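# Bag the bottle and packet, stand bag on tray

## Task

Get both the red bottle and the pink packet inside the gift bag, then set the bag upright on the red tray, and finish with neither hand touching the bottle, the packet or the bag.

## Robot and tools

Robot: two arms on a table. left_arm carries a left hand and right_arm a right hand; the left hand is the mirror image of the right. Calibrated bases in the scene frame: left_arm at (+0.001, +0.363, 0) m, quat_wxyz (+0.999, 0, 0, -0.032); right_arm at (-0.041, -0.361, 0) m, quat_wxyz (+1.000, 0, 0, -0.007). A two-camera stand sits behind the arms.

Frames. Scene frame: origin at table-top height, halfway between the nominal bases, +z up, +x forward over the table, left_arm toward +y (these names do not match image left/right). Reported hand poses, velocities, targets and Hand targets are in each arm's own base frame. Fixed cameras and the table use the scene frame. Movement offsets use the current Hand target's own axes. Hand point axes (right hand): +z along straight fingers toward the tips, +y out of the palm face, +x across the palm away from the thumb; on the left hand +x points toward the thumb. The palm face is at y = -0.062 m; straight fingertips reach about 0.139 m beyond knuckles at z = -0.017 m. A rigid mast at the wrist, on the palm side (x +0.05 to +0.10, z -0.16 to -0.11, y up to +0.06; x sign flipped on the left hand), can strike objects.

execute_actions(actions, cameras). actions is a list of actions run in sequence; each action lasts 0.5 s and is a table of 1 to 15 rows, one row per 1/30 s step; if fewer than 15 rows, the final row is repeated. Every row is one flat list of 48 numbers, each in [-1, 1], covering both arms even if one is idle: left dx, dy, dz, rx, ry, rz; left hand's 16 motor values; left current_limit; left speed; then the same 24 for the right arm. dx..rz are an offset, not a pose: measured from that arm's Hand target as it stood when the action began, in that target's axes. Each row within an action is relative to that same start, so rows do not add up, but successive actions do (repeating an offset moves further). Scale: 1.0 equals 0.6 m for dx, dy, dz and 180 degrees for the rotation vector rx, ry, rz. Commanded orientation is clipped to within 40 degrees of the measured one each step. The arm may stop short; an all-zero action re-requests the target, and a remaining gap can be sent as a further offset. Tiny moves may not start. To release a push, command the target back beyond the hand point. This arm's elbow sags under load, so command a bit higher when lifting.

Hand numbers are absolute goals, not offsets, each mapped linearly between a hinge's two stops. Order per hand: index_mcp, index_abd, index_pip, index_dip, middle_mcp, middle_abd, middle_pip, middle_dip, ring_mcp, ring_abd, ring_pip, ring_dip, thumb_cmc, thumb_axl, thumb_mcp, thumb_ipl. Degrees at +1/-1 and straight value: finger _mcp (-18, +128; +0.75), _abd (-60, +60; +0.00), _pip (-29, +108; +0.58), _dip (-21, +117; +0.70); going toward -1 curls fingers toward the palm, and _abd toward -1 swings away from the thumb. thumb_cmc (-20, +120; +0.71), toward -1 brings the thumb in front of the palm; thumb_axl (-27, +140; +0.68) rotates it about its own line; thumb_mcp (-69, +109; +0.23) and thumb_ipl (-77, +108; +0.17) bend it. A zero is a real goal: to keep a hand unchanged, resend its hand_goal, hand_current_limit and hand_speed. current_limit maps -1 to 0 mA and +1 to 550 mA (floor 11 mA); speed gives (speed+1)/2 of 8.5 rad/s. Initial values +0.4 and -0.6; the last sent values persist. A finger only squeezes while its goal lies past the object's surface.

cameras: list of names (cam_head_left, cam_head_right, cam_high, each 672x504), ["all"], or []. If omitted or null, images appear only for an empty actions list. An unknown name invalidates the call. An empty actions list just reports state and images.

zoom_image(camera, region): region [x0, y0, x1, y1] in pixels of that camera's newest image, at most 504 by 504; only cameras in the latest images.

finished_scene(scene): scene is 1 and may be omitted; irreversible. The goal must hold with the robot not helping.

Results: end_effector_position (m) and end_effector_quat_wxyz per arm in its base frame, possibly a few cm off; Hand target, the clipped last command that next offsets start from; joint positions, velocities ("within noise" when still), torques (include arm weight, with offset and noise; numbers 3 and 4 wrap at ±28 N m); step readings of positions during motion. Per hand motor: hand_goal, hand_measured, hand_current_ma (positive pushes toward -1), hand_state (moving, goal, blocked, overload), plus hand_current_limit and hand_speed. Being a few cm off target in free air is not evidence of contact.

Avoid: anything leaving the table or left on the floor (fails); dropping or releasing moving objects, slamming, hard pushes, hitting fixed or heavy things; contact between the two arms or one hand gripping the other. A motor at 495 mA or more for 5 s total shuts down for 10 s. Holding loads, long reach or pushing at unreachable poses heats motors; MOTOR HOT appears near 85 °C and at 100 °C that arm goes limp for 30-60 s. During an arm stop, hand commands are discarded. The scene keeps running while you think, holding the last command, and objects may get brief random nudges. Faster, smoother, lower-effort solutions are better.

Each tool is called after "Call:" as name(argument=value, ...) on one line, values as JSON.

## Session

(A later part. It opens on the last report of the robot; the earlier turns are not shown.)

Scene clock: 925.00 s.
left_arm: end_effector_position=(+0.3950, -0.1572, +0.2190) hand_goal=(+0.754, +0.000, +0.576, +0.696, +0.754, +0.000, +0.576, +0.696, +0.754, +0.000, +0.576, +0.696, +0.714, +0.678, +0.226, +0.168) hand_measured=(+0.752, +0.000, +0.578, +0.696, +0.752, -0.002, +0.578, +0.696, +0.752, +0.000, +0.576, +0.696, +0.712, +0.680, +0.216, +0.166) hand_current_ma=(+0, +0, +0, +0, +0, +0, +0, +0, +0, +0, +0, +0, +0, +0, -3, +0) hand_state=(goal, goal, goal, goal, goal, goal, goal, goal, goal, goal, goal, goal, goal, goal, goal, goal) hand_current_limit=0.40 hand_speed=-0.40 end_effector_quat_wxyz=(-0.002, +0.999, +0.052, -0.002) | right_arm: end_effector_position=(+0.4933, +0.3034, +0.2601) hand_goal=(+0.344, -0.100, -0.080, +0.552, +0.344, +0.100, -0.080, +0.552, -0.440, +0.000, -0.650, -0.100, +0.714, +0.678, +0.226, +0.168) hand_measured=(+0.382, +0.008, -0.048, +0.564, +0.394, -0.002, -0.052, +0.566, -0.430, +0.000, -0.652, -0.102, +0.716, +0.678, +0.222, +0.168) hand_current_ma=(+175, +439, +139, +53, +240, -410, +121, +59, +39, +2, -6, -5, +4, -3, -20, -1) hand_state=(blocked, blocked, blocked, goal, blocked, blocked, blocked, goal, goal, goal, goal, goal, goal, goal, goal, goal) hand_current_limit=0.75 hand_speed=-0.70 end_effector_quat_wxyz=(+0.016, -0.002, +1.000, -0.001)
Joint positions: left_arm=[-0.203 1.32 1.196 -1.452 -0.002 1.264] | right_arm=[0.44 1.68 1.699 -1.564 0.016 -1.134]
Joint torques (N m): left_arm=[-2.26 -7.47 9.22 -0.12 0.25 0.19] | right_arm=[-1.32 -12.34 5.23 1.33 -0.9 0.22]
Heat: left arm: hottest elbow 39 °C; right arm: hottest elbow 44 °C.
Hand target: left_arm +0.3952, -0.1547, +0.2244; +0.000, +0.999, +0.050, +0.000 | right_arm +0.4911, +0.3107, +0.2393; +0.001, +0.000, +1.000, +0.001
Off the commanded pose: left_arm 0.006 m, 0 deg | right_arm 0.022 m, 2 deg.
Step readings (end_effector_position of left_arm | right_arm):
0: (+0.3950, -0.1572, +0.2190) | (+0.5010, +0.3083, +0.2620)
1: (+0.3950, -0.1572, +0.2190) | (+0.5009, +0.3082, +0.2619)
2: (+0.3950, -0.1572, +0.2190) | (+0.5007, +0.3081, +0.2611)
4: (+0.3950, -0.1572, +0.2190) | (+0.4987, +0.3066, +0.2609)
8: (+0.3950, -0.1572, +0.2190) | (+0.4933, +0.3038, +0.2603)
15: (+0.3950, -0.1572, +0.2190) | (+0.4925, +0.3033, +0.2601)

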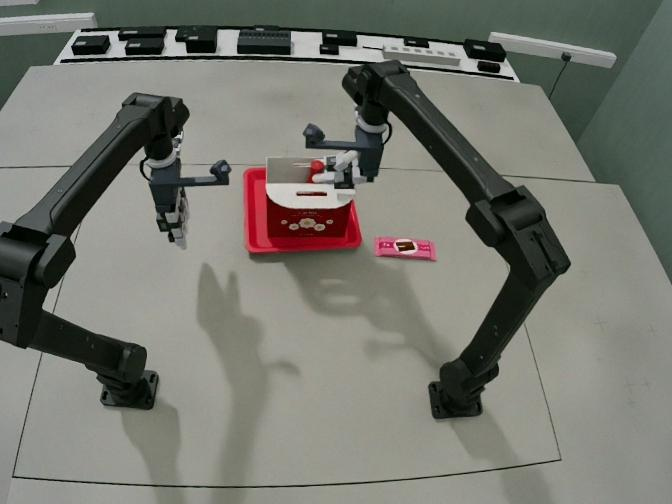

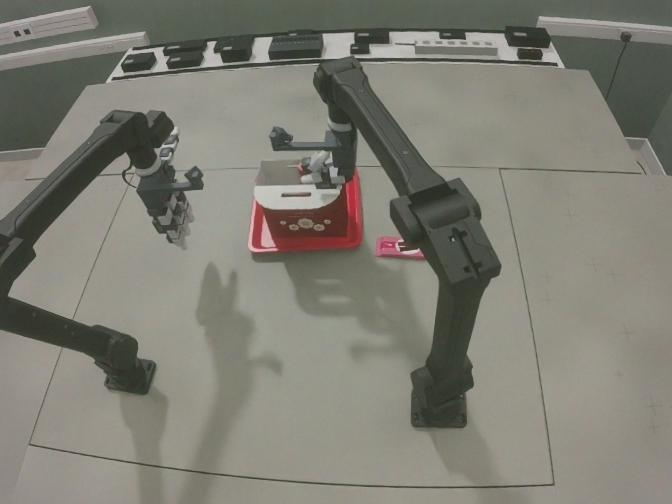

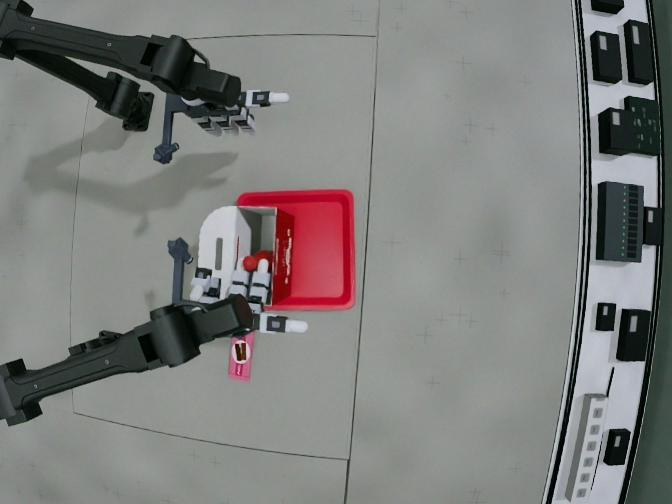

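Call:
execute_actions(actions=[[[0,0,0,0,0,0,0.754,0,0.576,0.696,0.754,0,0.576,0.696,0.754,0,0.576,0.696,0.714,0.678,0.226,0.168,0.4,-0.4,-0.012,0.005,-0.02,0,0,0,0.344,-0.1,-0.081,0.551,0.344,0.1,-0.081,0.551,-0.44,0,-0.65,-0.1,0.714,0.678,0.226,0.168,0.75,-0.7]],[[0,0,0,0,0,0,0.754,0,0.576,0.696,0.754,0,0.576,0.696,0.754,0,0.576,0.696,0.714,0.678,0.226,0.168,0.4,-0.4,0,0,0,0,0,0,0.344,-0.1,-0.081,0.7,0.344,0.1,-0.081,0.7,-0.44,0,-0.65,-0.1,0.714,0.678,0.226,0.168,0.75,-0.8]]], cameras=["all"])

Call:
zoom_image(camera="cam_high", region=[190, 190, 310, 310])

Call:
zoom_image(camera="cam_head_left", region=[240, 110, 380, 250])

Scene clock: 950.30 s.
left_arm: end_effector_position=(+0.3950, -0.1572, +0.2190) hand_goal=(+0.754, +0.000, +0.576, +0.696, +0.754, +0.000, +0.576, +0.696, +0.754, +0.000, +0.576, +0.696, +0.714, +0.678, +0.226, +0.168) hand_measured=(+0.752, +0.000, +0.578, +0.696, +0.752, -0.002, +0.578, +0.696, +0.752, +0.000, +0.576, +0.696, +0.712, +0.680, +0.216, +0.166) hand_current_ma=(+0, +0, +0, +0, +0, +0, +0, +0, +0, +0, +0, +0, +0, +0, -3, +0) hand_state=(goal, goal, goal, goal, goal, goal, goal, goal, goal, goal, goal, goal, goal, goal, goal, goal) hand_current_limit=0.40 hand_speed=-0.40 end_effector_quat_wxyz=(-0.002, +0.999, +0.052, -0.002) | right_arm: end_effector_position=(+0.4917, +0.3026, +0.2597) hand_goal=(+0.344, -0.100, -0.080, +0.700, +0.344, +0.100, -0.080, +0.700, -0.440, +0.000, -0.650, -0.100, +0.714, +0.678, +0.226, +0.168) hand_measured=(+0.382, +0.008, -0.048, +0.708, +0.394, -0.002, -0.052, +0.706, -0.430, +0.000, -0.652, -0.102, +0.716, +0.678, +0.222, +0.168) hand_current_ma=(+175, +439, +139, +33, +240, -410, +121, +23, +39, +2, -6, -5, +4, -3, -20, -1) hand_state=(blocked, blocked, blocked, goal, blocked, blocked, blocked, goal, goal, goal, goal, goal, goal, goal, goal, goal) hand_current_limit=0.75 hand_speed=-0.80 end_effector_quat_wxyz=(+0.012, -0.001, +1.000, -0.003)
Joint positions: left_arm=[-0.203 1.32 1.196 -1.452 -0.002 1.264] | right_arm=[0.44 1.68 1.699 -1.571 0.016 -1.134]
Joint torques (N m): left_arm=[-2.32 -7.41 9.24 -0.12 0.25 0.2] | right_arm=[-0.32 -10.81 9.22 -0.06 -0.84 0.17]
Heat: left arm: hottest elbow 39 °C; right arm: hottest elbow 41 °C.
Hand target: left_arm +0.3952, -0.1547, +0.2244; +0.000, +0.999, +0.050, +0.000 | right_arm +0.4983, +0.3138, +0.2513; +0.001, +0.000, +1.000, +0.001
Off the commanded pose: left_arm 0.006 m, 0 deg | right_arm 0.015 m, 1 deg.
Step readings (end_effector_position of left_arm | right_arm):
0: (+0.3950, -0.1572, +0.2190) | (+0.4933, +0.3034, +0.2601)
1: (+0.3950, -0.1572, +0.2190) | (+0.4933, +0.3034, +0.2601)
2: (+0.3950, -0.1572, +0.2190) | (+0.4933, +0.3034, +0.2601)
4: (+0.3950, -0.1572, +0.2190) | (+0.4933, +0.3034, +0.2601)
8: (+0.3950, -0.1572, +0.2190) | (+0.4928, +0.3032, +0.2600)
15: (+0.3950, -0.1572, +0.2190) | (+0.4917, +0.3026, +0.2597)
16: (+0.3950, -0.1572, +0.2190) | (+0.4917, +0.3026, +0.2597)
17: (+0.3950, -0.1572, +0.2190) | (+0.4917, +0.3026, +0.2597)
19: (+0.3950, -0.1572, +0.2190) | (+0.4917, +0.3026, +0.2597)
23: (+0.3950, -0.1572, +0.2190) | (+0.4917, +0.3026, +0.2597)
30: (+0.3950, -0.1572, +0.2190) | (+0.4917, +0.3026, +0.2597)

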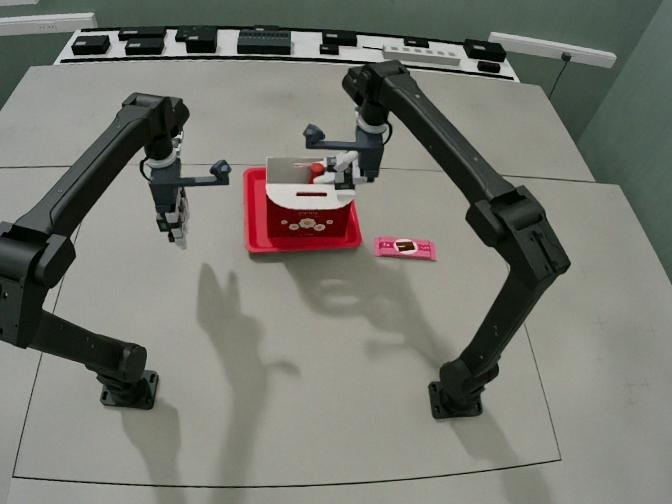

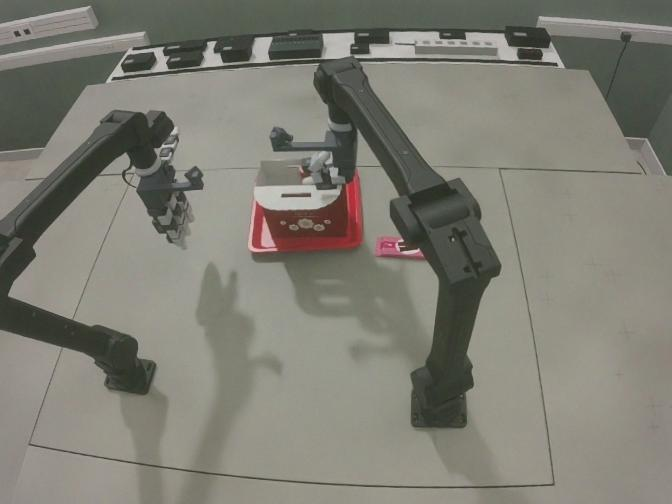

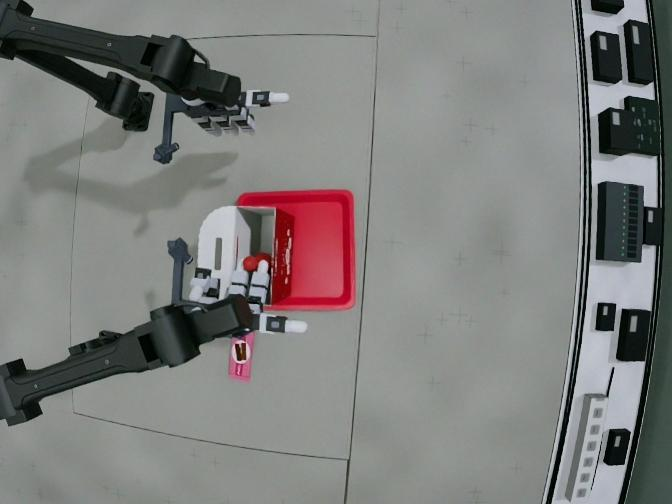

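Scaled by 4.200 from the camera's 672x504 image, which has a finer 960x720 frame.

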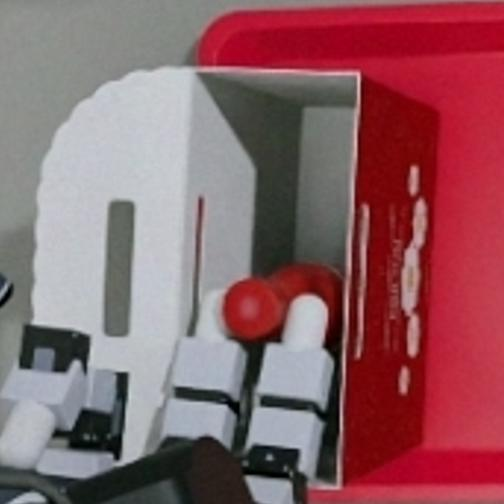

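Scaled by 3.600 from the camera's 672x504 image, which has a finer 960x720 frame.

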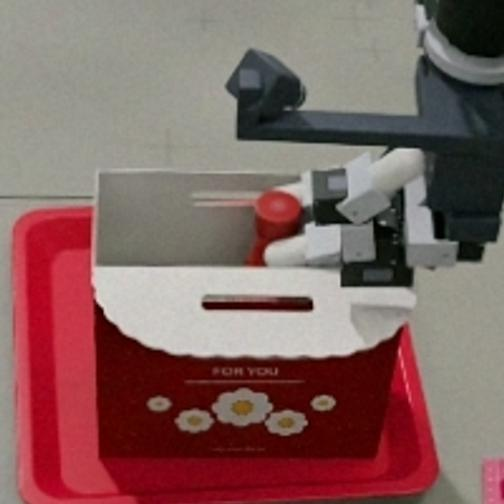

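Call:
execute_actions(actions=[[[0,0,0,0,0,0,0.754,0,0.576,0.696,0.754,0,0.576,0.696,0.754,0,0.576,0.696,0.714,0.678,0.226,0.168,0.4,-0.4,-0.015,-0.005,-0.04,0,0,0,0.344,-0.1,-0.081,0.7,0.344,0.1,-0.081,0.7,-0.44,0,-0.65,-0.1,0.714,0.678,0.226,0.168,0.75,-0.7]]], cameras=["cam_high"])

Call:
zoom_image(camera="cam_high", region=[190, 190, 310, 310])

Scene clock: 956.33 s.
left_arm: end_effector_position=(+0.3950, -0.1572, +0.2190) hand_goal=(+0.754, +0.000, +0.576, +0.696, +0.754, +0.000, +0.576, +0.696, +0.754, +0.000, +0.576, +0.696, +0.714, +0.678, +0.226, +0.168) hand_measured=(+0.752, +0.000, +0.578, +0.696, +0.752, -0.002, +0.578, +0.696, +0.752, +0.000, +0.576, +0.696, +0.712, +0.680, +0.216, +0.166) hand_current_ma=(+0, +0, +0, +0, +0, +0, +0, +0, +0, +0, +0, +0, +0, +0, -3, +0) hand_state=(goal, goal, goal, goal, goal, goal, goal, goal, goal, goal, goal, goal, goal, goal, goal, goal) hand_current_limit=0.40 hand_speed=-0.40 end_effector_quat_wxyz=(-0.002, +0.999, +0.052, -0.002) | right_arm: end_effector_position=(+0.4957, +0.3023, +0.2581) hand_goal=(+0.344, -0.100, -0.080, +0.700, +0.344, +0.100, -0.080, +0.700, -0.440, +0.000, -0.650, -0.100, +0.714, +0.678, +0.226, +0.168) hand_measured=(+0.380, +0.008, -0.050, +0.710, +0.392, -0.002, -0.054, +0.712, -0.430, +0.000, -0.652, -0.102, +0.716, +0.678, +0.222, +0.168) hand_current_ma=(+169, +439, +126, +43, +229, -410, +113, +47, +39, +2, -6, -5, +4, -3, -20, -1) hand_state=(blocked, blocked, blocked, goal, blocked, blocked, blocked, goal, goal, goal, goal, goal, goal, goal, goal, goal) hand_current_limit=0.75 hand_speed=-0.70 end_effector_quat_wxyz=(-0.010, +0.000, +1.000, -0.012)
Joint positions: left_arm=[-0.203 1.32 1.196 -1.452 -0.002 1.264] | right_arm=[0.436 1.721 1.755 -1.633 0.013 -1.134]
Joint torques (N m): left_arm=[-2.32 -7.41 9.22 -0.12 0.25 0.2] | right_arm=[-2.2 -12.57 11.44 -0.28 -0.77 0.02]
Heat: left arm: hottest elbow 39 °C; right arm: hottest elbow 41 °C.
Hand target: left_arm +0.3952, -0.1547, +0.2244; +0.000, +0.999, +0.050, +0.000 | right_arm +0.5073, +0.3108, +0.2752; +0.001, +0.000, +1.000, +0.001
Off the commanded pose: left_arm 0.006 m, 0 deg | right_arm 0.022 m, 2 deg.
Step readings (end_effector_position of left_arm | right_arm):
0: (+0.3950, -0.1572, +0.2190) | (+0.4917, +0.3026, +0.2597)
1: (+0.3950, -0.1572, +0.2190) | (+0.4915, +0.3025, +0.2596)
2: (+0.3950, -0.1572, +0.2190) | (+0.4912, +0.3022, +0.2601)
4: (+0.3950, -0.1572, +0.2190) | (+0.4905, +0.3020, +0.2599)
8: (+0.3950, -0.1572, +0.2190) | (+0.4945, +0.3027, +0.2587)
15: (+0.3950, -0.1572, +0.2190) | (+0.4958, +0.3024, +0.2582)
Images, in order (width x height): cam_high 672x504.

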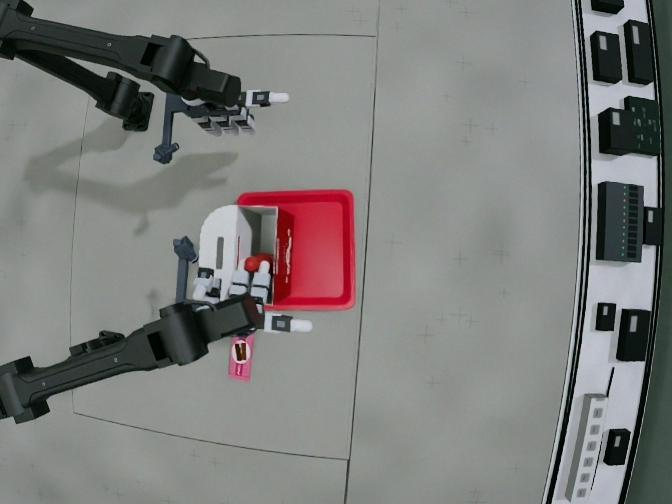

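Scaled by 4.200 from the camera's 672x504 image, which has a finer 960x720 frame.

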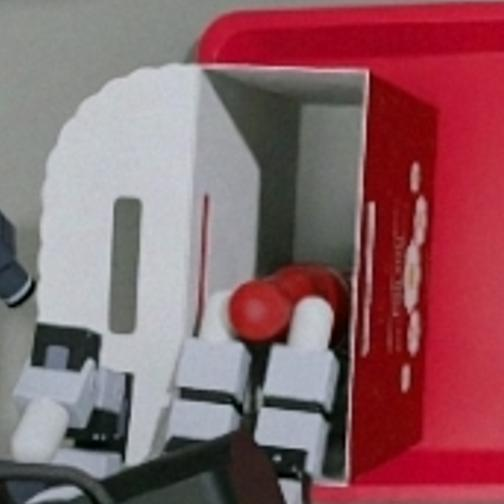

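Call:
execute_actions(actions=[[[0,0,0,0,0,0,0.754,0,0.576,0.696,0.754,0,0.576,0.696,0.754,0,0.576,0.696,0.714,0.678,0.226,0.168,0.4,-0.4,0,0,0,0,0,0,0.344,-0.1,-0.081,0.83,0.344,0.1,-0.081,0.83,-0.44,0,-0.65,-0.1,0.714,0.678,0.226,0.168,0.75,-0.85]]], cameras=["all"])

Call:
zoom_image(camera="cam_high", region=[190, 190, 310, 310])

Call:
zoom_image(camera="cam_head_left", region=[240, 110, 380, 250])

Scene clock: 964.37 s.
left_arm: end_effector_position=(+0.3950, -0.1572, +0.2190) hand_goal=(+0.754, +0.000, +0.576, +0.696, +0.754, +0.000, +0.576, +0.696, +0.754, +0.000, +0.576, +0.696, +0.714, +0.678, +0.226, +0.168) hand_measured=(+0.752, +0.000, +0.578, +0.696, +0.752, -0.002, +0.578, +0.696, +0.752, +0.000, +0.576, +0.696, +0.712, +0.680, +0.216, +0.166) hand_current_ma=(+0, +0, +0, +0, +0, +0, +0, +0, +0, +0, +0, +0, +0, +0, -3, +0) hand_state=(goal, goal, goal, goal, goal, goal, goal, goal, goal, goal, goal, goal, goal, goal, goal, goal) hand_current_limit=0.40 hand_speed=-0.40 end_effector_quat_wxyz=(-0.002, +0.999, +0.052, -0.002) | right_arm: end_effector_position=(+0.4959, +0.3022, +0.2581) hand_goal=(+0.344, -0.100, -0.080, +0.830, +0.344, +0.100, -0.080, +0.830, -0.440, +0.000, -0.650, -0.100, +0.714, +0.678, +0.226, +0.168) hand_measured=(+0.380, +0.008, -0.050, +0.836, +0.392, -0.002, -0.054, +0.836, -0.430, +0.000, -0.652, -0.102, +0.716, +0.678, +0.222, +0.168) hand_current_ma=(+169, +439, +126, +22, +229, -410, +113, +26, +39, +2, -6, -5, +4, -3, -20, -1) hand_state=(blocked, blocked, blocked, goal, blocked, blocked, blocked, goal, goal, goal, goal, goal, goal, goal, goal, goal) hand_current_limit=0.75 hand_speed=-0.85 end_effector_quat_wxyz=(-0.010, +0.001, +1.000, -0.012)
Joint positions: left_arm=[-0.203 1.32 1.196 -1.452 -0.002 1.264] | right_arm=[0.436 1.721 1.756 -1.633 0.013 -1.134]
Joint torques (N m): left_arm=[-2.26 -7.36 9.24 -0.12 0.26 0.19] | right_arm=[-1.73 -12.4 11.6 -0.34 -0.8 0.07]
Heat: left arm: hottest elbow 39 °C; right arm: hottest elbow 41 °C.
Hand target: left_arm +0.3952, -0.1547, +0.2244; +0.000, +0.999, +0.050, +0.000 | right_arm +0.5073, +0.3107, +0.2752; +0.001, +0.000, +1.000, +0.001
Off the commanded pose: left_arm 0.006 m, 0 deg | right_arm 0.022 m, 2 deg.
Step readings (end_effector_position of left_arm | right_arm):
0: (+0.3950, -0.1572, +0.2190) | (+0.4959, +0.3022, +0.2581)
1: (+0.3950, -0.1572, +0.2190) | (+0.4959, +0.3022, +0.2581)
2: (+0.3950, -0.1572, +0.2190) | (+0.4959, +0.3022, +0.2581)
4: (+0.3950, -0.1572, +0.2190) | (+0.4959, +0.3022, +0.2581)
8: (+0.3950, -0.1572, +0.2190) | (+0.4959, +0.3022, +0.2581)
15: (+0.3950, -0.1572, +0.2190) | (+0.4959, +0.3022, +0.2581)

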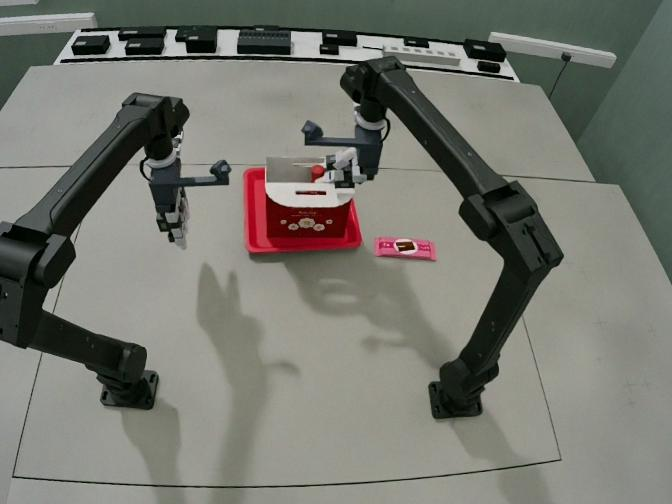

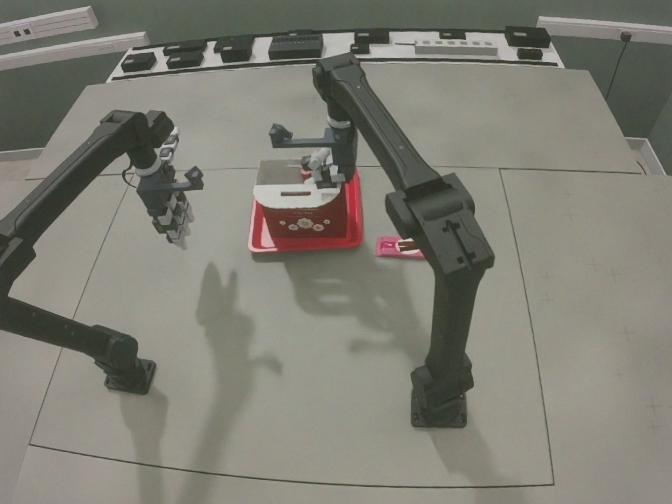

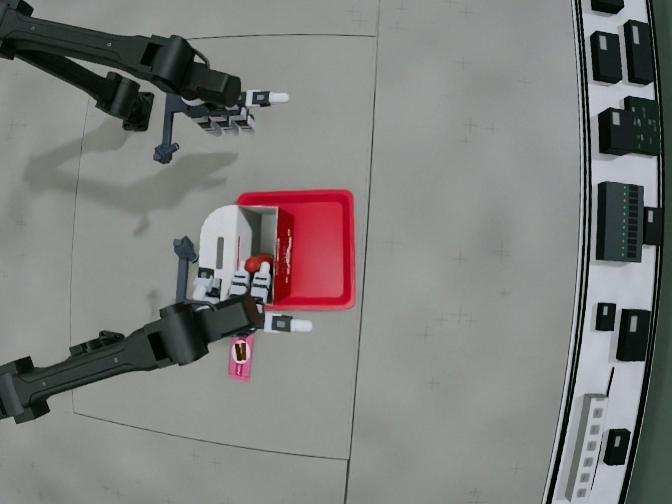

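Scaled by 4.200 from the camera's 672x504 image, which has a finer 960x720 frame.

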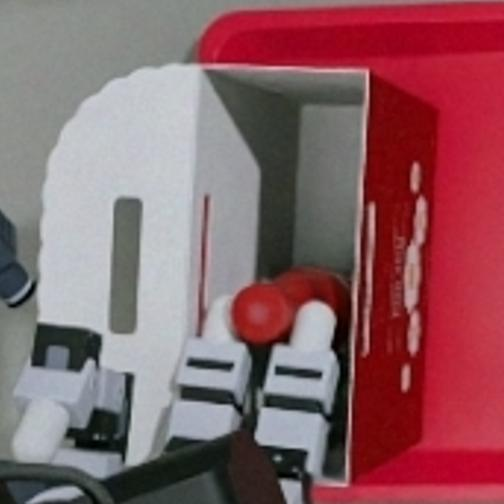

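Scaled by 3.600 from the camera's 672x504 image, which has a finer 960x720 frame.

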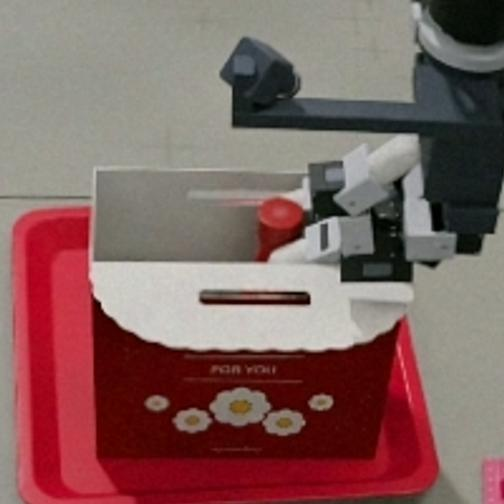

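Call:
execute_actions(actions=[[[0,0,0,0,0,0,0.754,0,0.576,0.696,0.754,0,0.576,0.696,0.754,0,0.576,0.696,0.714,0.678,0.226,0.168,0.4,-0.4,0,0,0,0,0,0,0.344,-0.1,-0.081,0.97,0.344,0.1,-0.081,0.97,-0.44,0,-0.65,-0.1,0.714,0.678,0.226,0.168,0.75,-0.85]]], cameras=["all"])

Call:
zoom_image(camera="cam_high", region=[190, 190, 310, 310])

Call:
zoom_image(camera="cam_head_left", region=[240, 110, 380, 250])

Scene clock: 967.93 s.
left_arm: end_effector_position=(+0.3950, -0.1572, +0.2190) hand_goal=(+0.754, +0.000, +0.576, +0.696, +0.754, +0.000, +0.576, +0.696, +0.754, +0.000, +0.576, +0.696, +0.714, +0.678, +0.226, +0.168) hand_measured=(+0.752, +0.000, +0.578, +0.696, +0.752, -0.002, +0.578, +0.696, +0.752, +0.000, +0.576, +0.696, +0.712, +0.680, +0.216, +0.166) hand_current_ma=(+0, +0, +0, +0, +0, +0, +0, +0, +0, +0, +0, +0, +0, +0, -3, +0) hand_state=(goal, goal, goal, goal, goal, goal, goal, goal, goal, goal, goal, goal, goal, goal, goal, goal) hand_current_limit=0.40 hand_speed=-0.40 end_effector_quat_wxyz=(-0.002, +0.999, +0.052, -0.002) | right_arm: end_effector_position=(+0.4959, +0.3022, +0.2581) hand_goal=(+0.344, -0.100, -0.080, +0.970, +0.344, +0.100, -0.080, +0.970, -0.440, +0.000, -0.650, -0.100, +0.714, +0.678, +0.226, +0.168) hand_measured=(+0.380, +0.008, -0.050, +0.976, +0.392, +0.000, -0.054, +0.976, -0.430, +0.000, -0.652, -0.102, +0.716, +0.678, +0.222, +0.168) hand_current_ma=(+169, +437, +126, +20, +229, -408, +113, +24, +39, +2, -6, -5, +4, -3, -20, -1) hand_state=(blocked, blocked, blocked, goal, blocked, blocked, blocked, goal, goal, goal, goal, goal, goal, goal, goal, goal) hand_current_limit=0.75 hand_speed=-0.85 end_effector_quat_wxyz=(-0.010, +0.001, +1.000, -0.012)
Joint positions: left_arm=[-0.203 1.32 1.196 -1.452 -0.002 1.264] | right_arm=[0.436 1.721 1.756 -1.633 0.013 -1.134]
Joint torques (N m): left_arm=[-2.32 -7.47 9.24 -0.12 0.26 0.19] | right_arm=[-1.32 -12.28 11.34 -0.34 -0.79 0.02]
Heat: left arm: hottest elbow 39 °C; right arm: hottest elbow 41 °C.
Hand target: left_arm +0.3952, -0.1547, +0.2244; +0.000, +0.999, +0.050, +0.000 | right_arm +0.5073, +0.3107, +0.2752; +0.001, +0.000, +1.000, +0.001
Off the commanded pose: left_arm 0.006 m, 0 deg | right_arm 0.022 m, 2 deg.
Step readings (end_effector_position of left_arm | right_arm):
0: (+0.3950, -0.1572, +0.2190) | (+0.4959, +0.3022, +0.2581)
1: (+0.3950, -0.1572, +0.2190) | (+0.4959, +0.3022, +0.2581)
2: (+0.3950, -0.1572, +0.2190) | (+0.4959, +0.3022, +0.2581)
4: (+0.3950, -0.1572, +0.2190) | (+0.4959, +0.3022, +0.2581)
8: (+0.3950, -0.1572, +0.2190) | (+0.4959, +0.3022, +0.2581)
15: (+0.3950, -0.1572, +0.2190) | (+0.4959, +0.3022, +0.2581)

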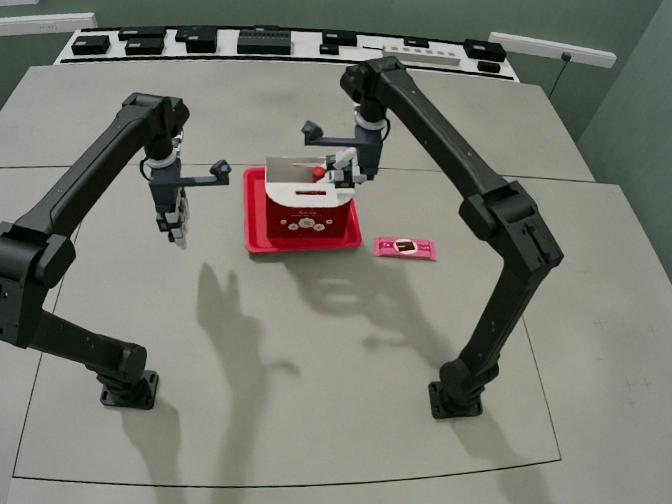

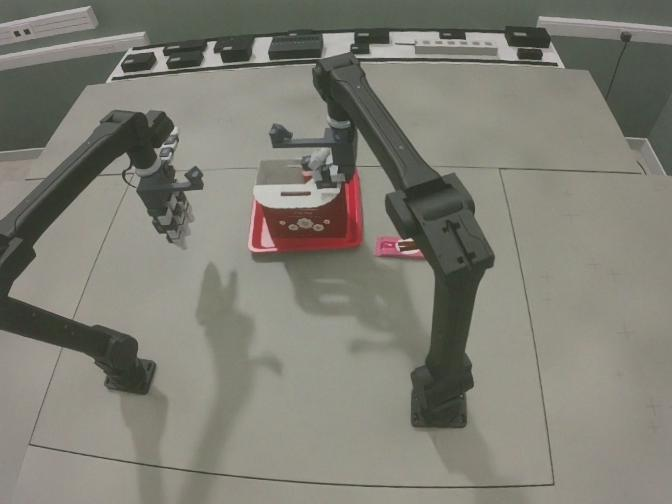

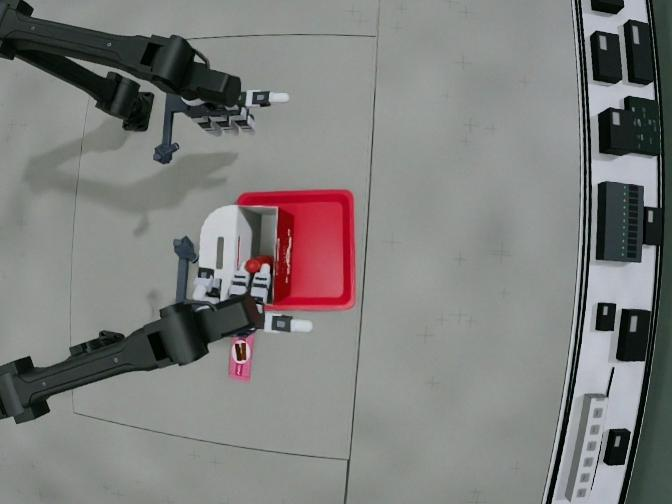

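Scaled by 4.200 from the camera's 672x504 image, which has a finer 960x720 frame.

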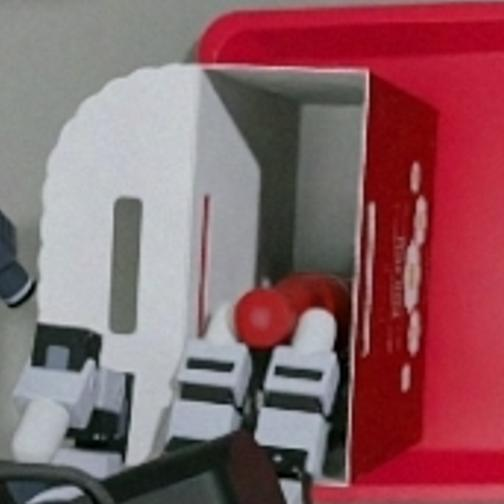

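Scaled by 3.600 from the camera's 672x504 image, which has a finer 960x720 frame.

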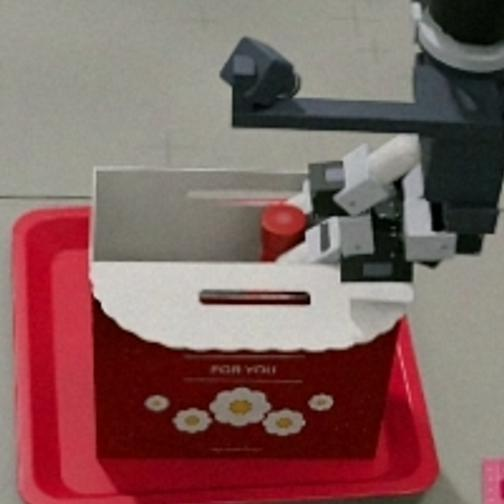

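Call:
execute_actions(actions=[[[0,0,0,0,0,0,0.754,0,0.576,0.696,0.754,0,0.576,0.696,0.754,0,0.576,0.696,0.714,0.678,0.226,0.168,0.4,-0.4,0,0,0,0,0,0,0.344,0.05,-0.04,0.97,0.344,-0.05,-0.04,0.97,-0.44,0,-0.65,-0.1,0.714,0.678,0.226,0.168,0.4,-0.9]],[[0,0,0,0,0,0,0.754,0,0.576,0.696,0.754,0,0.576,0.696,0.754,0,0.576,0.696,0.714,0.678,0.226,0.168,0.4,-0.4,0,0,0,0,0,0,0.344,0.1,-0.04,0.97,0.344,-0.1,-0.04,0.97,-0.44,0,-0.65,-0.1,0.714,0.678,0.226,0.168,0.4,-0.9]]], cameras=["cam_high", "cam_head_left"])

Call:
zoom_image(camera="cam_high", region=[190, 190, 310, 310])

Call:
zoom_image(camera="cam_head_left", region=[240, 110, 380, 250])

Scene clock: 976.00 s.
left_arm: end_effector_position=(+0.3950, -0.1572, +0.2190) hand_goal=(+0.754, +0.000, +0.576, +0.696, +0.754, +0.000, +0.576, +0.696, +0.754, +0.000, +0.576, +0.696, +0.714, +0.678, +0.226, +0.168) hand_measured=(+0.752, +0.000, +0.578, +0.696, +0.752, -0.002, +0.578, +0.696, +0.752, +0.000, +0.576, +0.696, +0.712, +0.680, +0.216, +0.166) hand_current_ma=(+0, +0, +0, +0, +0, +0, +0, +0, +0, +0, +0, +0, +0, +0, -3, +0) hand_state=(goal, goal, goal, goal, goal, goal, goal, goal, goal, goal, goal, goal, goal, goal, goal, goal) hand_current_limit=0.40 hand_speed=-0.40 end_effector_quat_wxyz=(-0.002, +0.999, +0.052, -0.002) | right_arm: end_effector_position=(+0.4961, +0.3034, +0.2596) hand_goal=(+0.344, +0.100, -0.040, +0.970, +0.344, -0.100, -0.040, +0.970, -0.440, +0.000, -0.650, -0.100, +0.714, +0.678, +0.226, +0.168) hand_measured=(+0.360, +0.098, -0.032, +0.974, +0.362, -0.068, -0.032, +0.974, -0.430, +0.000, -0.652, -0.102, +0.716, +0.678, +0.222, +0.168) hand_current_ma=(+67, -9, +31, +12, +77, +117, +35, +15, +39, +2, -6, -5, +4, -3, -20, -1) hand_state=(goal, goal, goal, goal, goal, blocked, goal, goal, goal, goal, goal, goal, goal, goal, goal, goal) hand_current_limit=0.40 hand_speed=-0.90 end_effector_quat_wxyz=(-0.010, +0.001, +1.000, -0.008)
Joint positions: left_arm=[-0.203 1.32 1.196 -1.452 -0.002 1.264] | right_arm=[0.435 1.722 1.759 -1.634 0.006 -1.133]
Joint torques (N m): left_arm=[-2.26 -7.41 9.24 -0.12 0.26 0.2] | right_arm=[-1.2 -13.16 11.32 -0.29 -0.52 0.01]
Heat: left arm: hottest elbow 39 °C; right arm: hottest elbow 42 °C.
Hand target: left_arm +0.3952, -0.1547, +0.2244; +0.000, +0.999, +0.050, +0.000 | right_arm +0.5073, +0.3106, +0.2751; +0.001, +0.000, +1.000, +0.001
Off the commanded pose: left_arm 0.006 m, 0 deg | right_arm 0.021 m, 2 deg.
Step readings (end_effector_position of left_arm | right_arm):
0: (+0.3950, -0.1572, +0.2190) | (+0.4959, +0.3022, +0.2581)
1: (+0.3950, -0.1572, +0.2190) | (+0.4959, +0.3022, +0.2581)
2: (+0.3950, -0.1572, +0.2190) | (+0.4959, +0.3022, +0.2581)
4: (+0.3950, -0.1572, +0.2190) | (+0.4959, +0.3022, +0.2581)
8: (+0.3950, -0.1572, +0.2190) | (+0.4958, +0.3023, +0.2581)
15: (+0.3950, -0.1572, +0.2190) | (+0.4958, +0.3033, +0.2591)
16: (+0.3950, -0.1572, +0.2190) | (+0.4958, +0.3033, +0.2591)
17: (+0.3950, -0.1572, +0.2190) | (+0.4958, +0.3033, +0.2591)
19: (+0.3950, -0.1572, +0.2190) | (+0.4958, +0.3033, +0.2591)
23: (+0.3950, -0.1572, +0.2190) | (+0.4961, +0.3034, +0.2596)
30: (+0.3950, -0.1572, +0.2190) | (+0.4961, +0.3034, +0.2596)
Images, in order (width x height): cam_head_left 672x504, cam_high 672x504.

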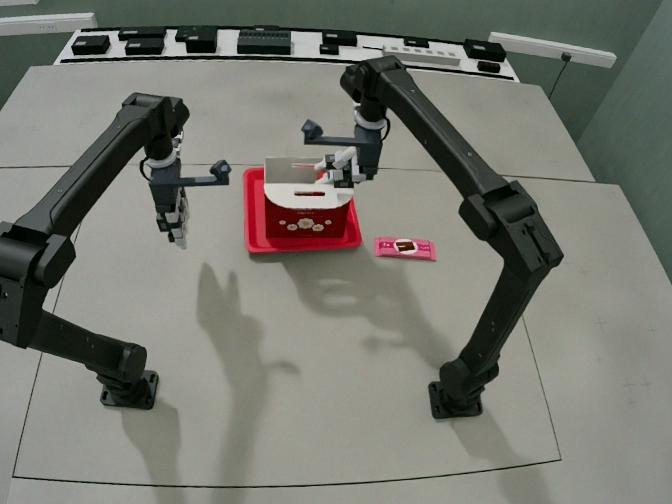

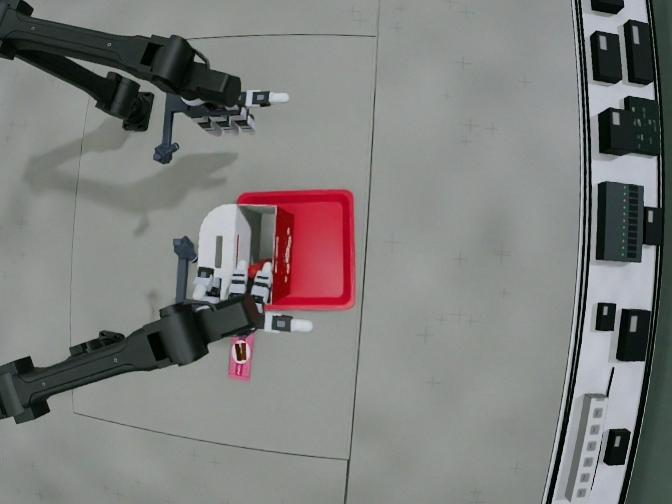

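Scaled by 4.200 from the camera's 672x504 image, which has a finer 960x720 frame.

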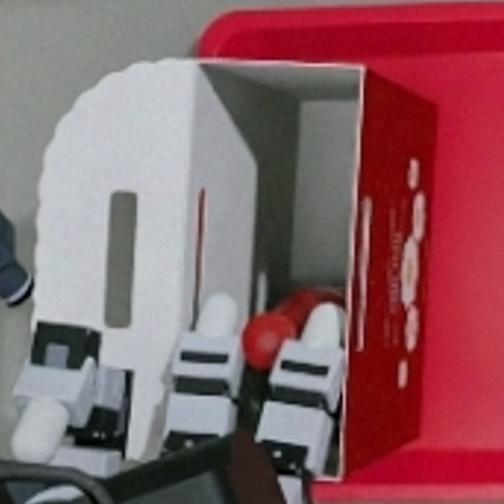

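Scaled by 3.600 from the camera's 672x504 image, which has a finer 960x720 frame.

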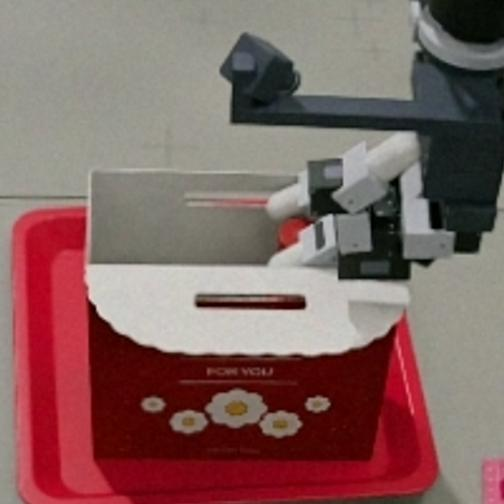

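Call:
execute_actions(actions=[[[0,0,0,0,0,0,0.754,0,0.576,0.696,0.754,0,0.576,0.696,0.754,0,0.576,0.696,0.714,0.678,0.226,0.168,0.4,-0.4,-0.005,0,-0.03,0,0,0,0.344,0.1,-0.04,0.97,0.344,-0.1,-0.04,0.97,-0.44,0,-0.65,-0.1,0.714,0.678,0.226,0.168,0.4,-0.7]],[[0,0,0,0,0,0,0.754,0,0.576,0.696,0.754,0,0.576,0.696,0.754,0,0.576,0.696,0.714,0.678,0.226,0.168,0.4,-0.4,-0.005,0,-0.03,0,0,0,0.344,0.13,-0.04,0.97,0.344,-0.13,-0.04,0.97,-0.44,0,-0.65,-0.1,0.714,0.678,0.226,0.168,0.4,-0.7]]], cameras=["cam_high", "cam_head_left"])

Call:
zoom_image(camera="cam_high", region=[190, 190, 310, 310])

Call:
zoom_image(camera="cam_head_left", region=[240, 110, 380, 250])

Scene clock: 987.77 s.
left_arm: end_effector_position=(+0.3950, -0.1572, +0.2190) hand_goal=(+0.754, +0.000, +0.576, +0.696, +0.754, +0.000, +0.576, +0.696, +0.754, +0.000, +0.576, +0.696, +0.714, +0.678, +0.226, +0.168) hand_measured=(+0.752, +0.000, +0.578, +0.696, +0.752, -0.002, +0.578, +0.696, +0.752, +0.000, +0.576, +0.696, +0.712, +0.680, +0.216, +0.166) hand_current_ma=(+0, +0, +0, +0, +0, +0, +0, +0, +0, +0, +0, +0, +0, +0, -3, +0) hand_state=(goal, goal, goal, goal, goal, goal, goal, goal, goal, goal, goal, goal, goal, goal, goal, goal) hand_current_limit=0.40 hand_speed=-0.40 end_effector_quat_wxyz=(-0.002, +0.999, +0.052, -0.002) | right_arm: end_effector_position=(+0.5019, +0.3078, +0.2849) hand_goal=(+0.344, +0.130, -0.040, +0.970, +0.344, -0.130, -0.040, +0.970, -0.440, +0.000, -0.650, -0.100, +0.714, +0.678, +0.226, +0.168) hand_measured=(+0.356, +0.126, -0.032, +0.974, +0.356, -0.126, -0.032, +0.974, -0.430, +0.000, -0.652, -0.102, +0.716, +0.678, +0.222, +0.168) hand_current_ma=(+48, -12, +31, +12, +57, +13, +29, +14, +39, +2, -6, -5, +4, -3, -20, -1) hand_state=(goal, goal, goal, goal, goal, goal, goal, goal, goal, goal, goal, goal, goal, goal, goal, goal) hand_current_limit=0.40 hand_speed=-0.70 end_effector_quat_wxyz=(-0.006, +0.001, +1.000, -0.001)
Joint positions: left_arm=[-0.203 1.32 1.196 -1.452 -0.002 1.264] | right_arm=[0.435 1.736 1.841 -1.686 -0.003 -1.133]
Joint torques (N m): left_arm=[-2.26 -7.41 9.24 -0.1 0.26 0.19] | right_arm=[-2.32 -14.21 11.64 -0.27 -0.35 -0.06]
Heat: left arm: hottest elbow 39 °C; right arm: hottest elbow 44 °C.
Hand target: left_arm +0.3952, -0.1547, +0.2244; +0.000, +0.999, +0.050, +0.000 | right_arm +0.5133, +0.3106, +0.3111; +0.001, +0.000, +1.000, +0.001
Off the commanded pose: left_arm 0.006 m, 0 deg | right_arm 0.029 m, 1 deg.
joint sent to its limit (right arm) — joint 4 (wrist pitch), lower limit. The joint targets still meet the commanded pose.
Step readings (end_effector_position of left_arm | right_arm):
0: (+0.3950, -0.1572, +0.2190) | (+0.4961, +0.3034, +0.2596)
1: (+0.3950, -0.1572, +0.2190) | (+0.4961, +0.3034, +0.2598)
2: (+0.3950, -0.1572, +0.2190) | (+0.4962, +0.3035, +0.2605)
4: (+0.3950, -0.1572, +0.2190) | (+0.4966, +0.3040, +0.2627)
8: (+0.3950, -0.1572, +0.2190) | (+0.4992, +0.3052, +0.2694)
15: (+0.3950, -0.1572, +0.2190) | (+0.4983, +0.3052, +0.2743)
16: (+0.3950, -0.1572, +0.2190) | (+0.4983, +0.3052, +0.2744)
17: (+0.3950, -0.1572, +0.2190) | (+0.4985, +0.3053, +0.2749)
19: (+0.3950, -0.1572, +0.2190) | (+0.4993, +0.3059, +0.2769)
23: (+0.3950, -0.1572, +0.2190) | (+0.5010, +0.3071, +0.2825)
30: (+0.3950, -0.1572, +0.2190) | (+0.5019, +0.3078, +0.2849)
Images, in order (width x height): cam_head_left 672x504, cam_high 672x504.

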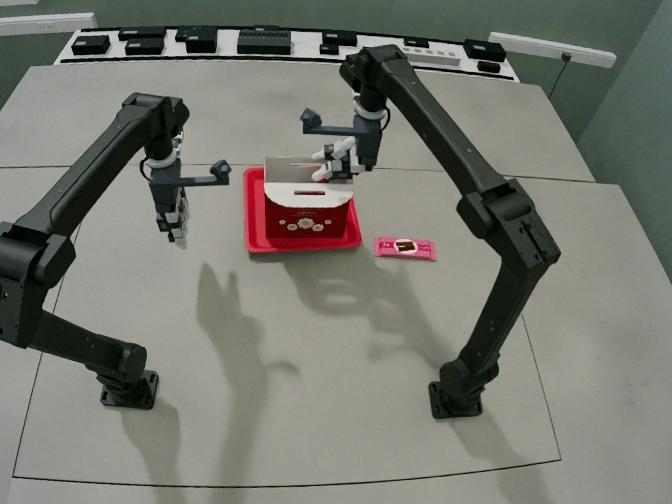

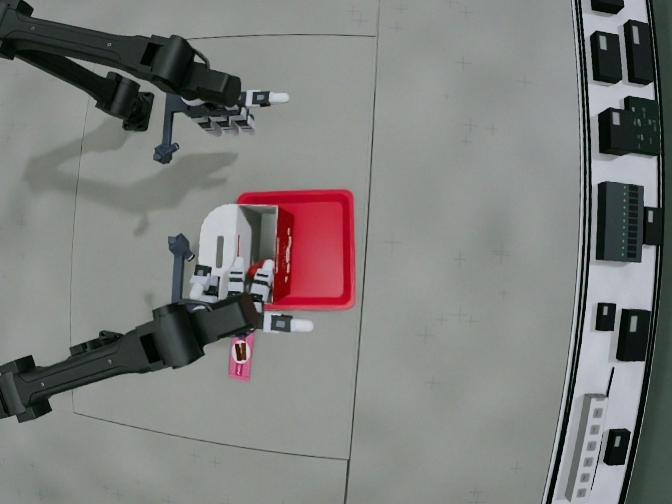

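Scaled by 4.200 from the camera's 672x504 image, which has a finer 960x720 frame.

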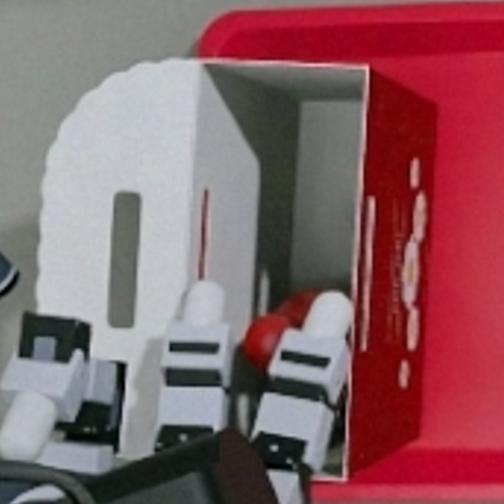

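Scaled by 3.600 from the camera's 672x504 image, which has a finer 960x720 frame.

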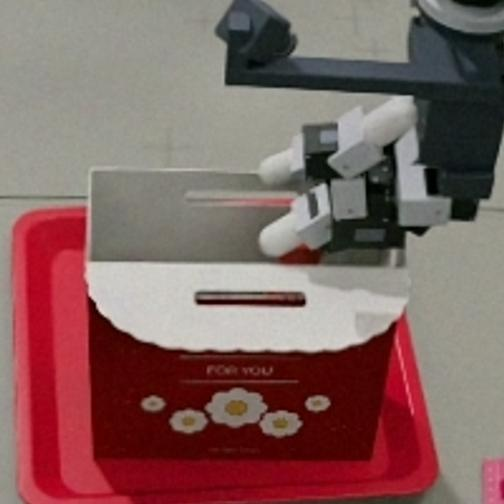

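Call:
execute_actions(actions=[[[0,0,0,0,0,0,0.754,0,0.576,0.696,0.754,0,0.576,0.696,0.754,0,0.576,0.696,0.714,0.678,0.226,0.168,0.4,-0.4,0,0,-0.08,0,0,0,0.344,0.13,-0.04,0.97,0.344,-0.13,-0.04,0.97,-0.44,0,-0.65,-0.1,0.714,0.678,0.226,0.168,0.4,-0.6]],[[0,0,0,0,0,0,0.754,0,0.576,0.696,0.754,0,0.576,0.696,0.754,0,0.576,0.696,0.714,0.678,0.226,0.168,0.4,-0.4,0.05,-0.05,-0.03,0,0,0,0.344,0.13,-0.04,0.97,0.344,-0.13,-0.04,0.97,-0.44,0,-0.65,-0.1,0.714,0.678,0.226,0.168,0.4,-0.6]],[[0,0,0,0,0,0,0.754,0,0.576,0.696,0.754,0,0.576,0.696,0.754,0,0.576,0.696,0.714,0.678,0.226,0.168,0.4,-0.4,0.05,-0.09,0,0,0,0.02,0.344,0.13,-0.04,0.97,0.344,-0.13,-0.04,0.97,-0.44,0,-0.65,-0.1,0.714,0.678,0.226,0.168,0.4,-0.6]]], cameras=["cam_high", "cam_head_left"])

Call:
zoom_image(camera="cam_high", region=[190, 190, 310, 310])

Call:
zoom_image(camera="cam_head_left", region=[240, 110, 380, 250])

Scene clock: 1019.17 s.
left_arm: end_effector_position=(+0.3950, -0.1572, +0.2190) hand_goal=(+0.754, +0.000, +0.576, +0.696, +0.754, +0.000, +0.576, +0.696, +0.754, +0.000, +0.576, +0.696, +0.714, +0.678, +0.226, +0.168) hand_measured=(+0.752, +0.000, +0.578, +0.696, +0.752, -0.002, +0.578, +0.696, +0.752, +0.000, +0.576, +0.696, +0.712, +0.680, +0.216, +0.166) hand_current_ma=(+0, +0, +0, +0, +0, +0, +0, +0, +0, +0, +0, +0, +0, +0, -3, +0) hand_state=(goal, goal, goal, goal, goal, goal, goal, goal, goal, goal, goal, goal, goal, goal, goal, goal) hand_current_limit=0.40 hand_speed=-0.40 end_effector_quat_wxyz=(-0.002, +0.999, +0.052, -0.002) | right_arm: end_effector_position=(+0.4593, +0.2279, +0.3775) hand_goal=(+0.344, +0.130, -0.040, +0.970, +0.344, -0.130, -0.040, +0.970, -0.440, +0.000, -0.650, -0.100, +0.714, +0.678, +0.226, +0.168) hand_measured=(+0.352, +0.126, -0.034, +0.974, +0.354, -0.128, -0.034, +0.974, -0.430, +0.000, -0.652, -0.102, +0.714, +0.678, +0.222, +0.168) hand_current_ma=(+35, -10, +26, +11, +42, +8, +25, +13, +39, +2, -6, -5, +2, -3, -20, -1) hand_state=(goal, goal, goal, goal, goal, goal, goal, goal, goal, goal, goal, goal, goal, goal, goal, goal) hand_current_limit=0.40 hand_speed=-0.60 end_effector_quat_wxyz=(+0.062, +0.041, +0.997, +0.035)
Joint positions: left_arm=[-0.203 1.32 1.196 -1.452 -0.002 1.264] | right_arm=[0.318 1.468 1.73 -1.692 -0.023 -1.169]
Joint torques (N m): left_arm=[-2.26 -7.41 9.22 -0.13 0.25 0.2] | right_arm=[-2.2 -11.63 6.41 0.44 -0.21 -0.02]
Heat: left arm: hottest elbow 39 °C; right arm: hottest elbow 46 °C.
Hand target: left_arm +0.3952, -0.1547, +0.2244; +0.000, +0.999, +0.050, +0.000 | right_arm +0.4531, +0.2265, +0.3770; +0.001, +0.032, +1.000, +0.001
Off the commanded pose: left_arm 0.006 m, 0 deg | right_arm 0.006 m, 8 deg.
joint sent to its limit (right arm) — joint 4 (wrist pitch), lower limit. The joint targets are off in orientation, not in position.
Step readings (end_effector_position of left_arm | right_arm):
0: (+0.3950, -0.1572, +0.2190) | (+0.5019, +0.3078, +0.2849)
1: (+0.3950, -0.1572, +0.2190) | (+0.5019, +0.3078, +0.2849)
2: (+0.3950, -0.1572, +0.2190) | (+0.5020, +0.3081, +0.2856)
4: (+0.3950, -0.1572, +0.2190) | (+0.5026, +0.3093, +0.2891)
8: (+0.3950, -0.1572, +0.2190) | (+0.5041, +0.3108, +0.3022)
15: (+0.3950, -0.1572, +0.2190) | (+0.5038, +0.3110, +0.3257)
16: (+0.3950, -0.1572, +0.2190) | (+0.5037, +0.3110, +0.3271)
17: (+0.3950, -0.1572, +0.2190) | (+0.5033, +0.3104, +0.3291)
19: (+0.3950, -0.1572, +0.2190) | (+0.5024, +0.3079, +0.3343)
23: (+0.3950, -0.1572, +0.2190) | (+0.4974, +0.2962, +0.3544)
30: (+0.3950, -0.1572, +0.2190) | (+0.4869, +0.2830, +0.3874)
31: (+0.3950, -0.1572, +0.2190) | (+0.4862, +0.2827, +0.3884)
32: (+0.3950, -0.1572, +0.2190) | (+0.4847, +0.2804, +0.3868)
34: (+0.3950, -0.1572, +0.2190) | (+0.4761, +0.2725, +0.3779)
38: (+0.3950, -0.1572, +0.2190) | (+0.4662, +0.2476, +0.3654)
45: (+0.3950, -0.1572, +0.2190) | (+0.4620, +0.2285, +0.3762)
Images, in order (width x height): cam_head_left 672x504, cam_high 672x504.

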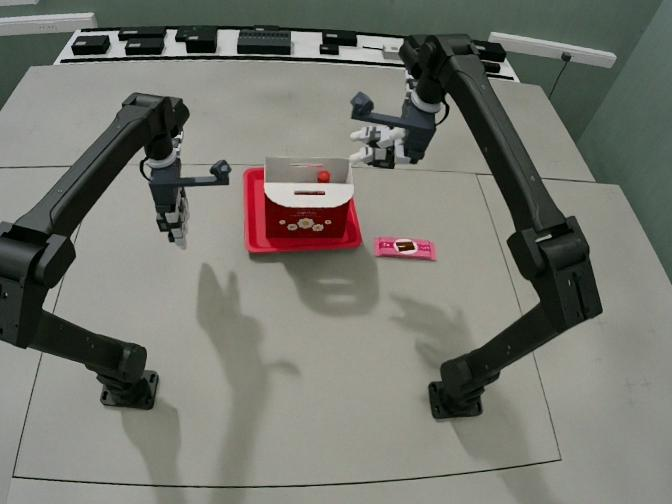

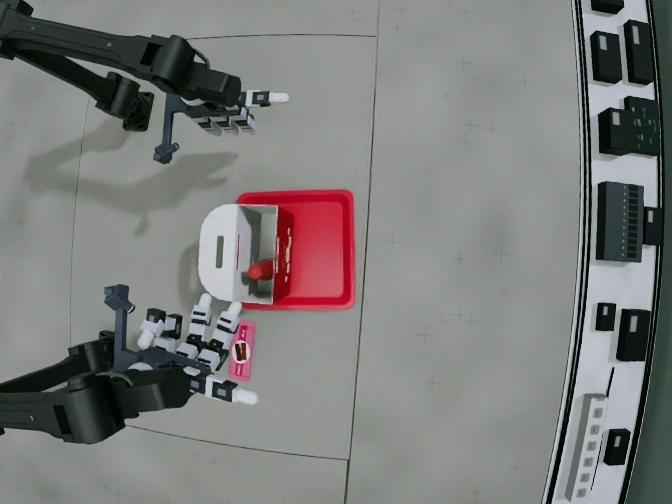

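Scaled by 4.200 from the camera's 672x504 image, which has a finer 960x720 frame.

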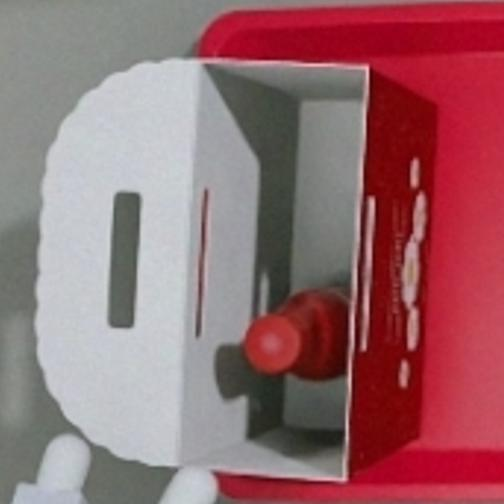

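Scaled by 3.600 from the camera's 672x504 image, which has a finer 960x720 frame.

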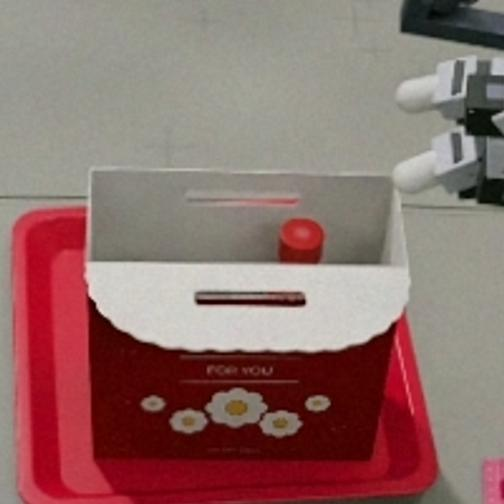

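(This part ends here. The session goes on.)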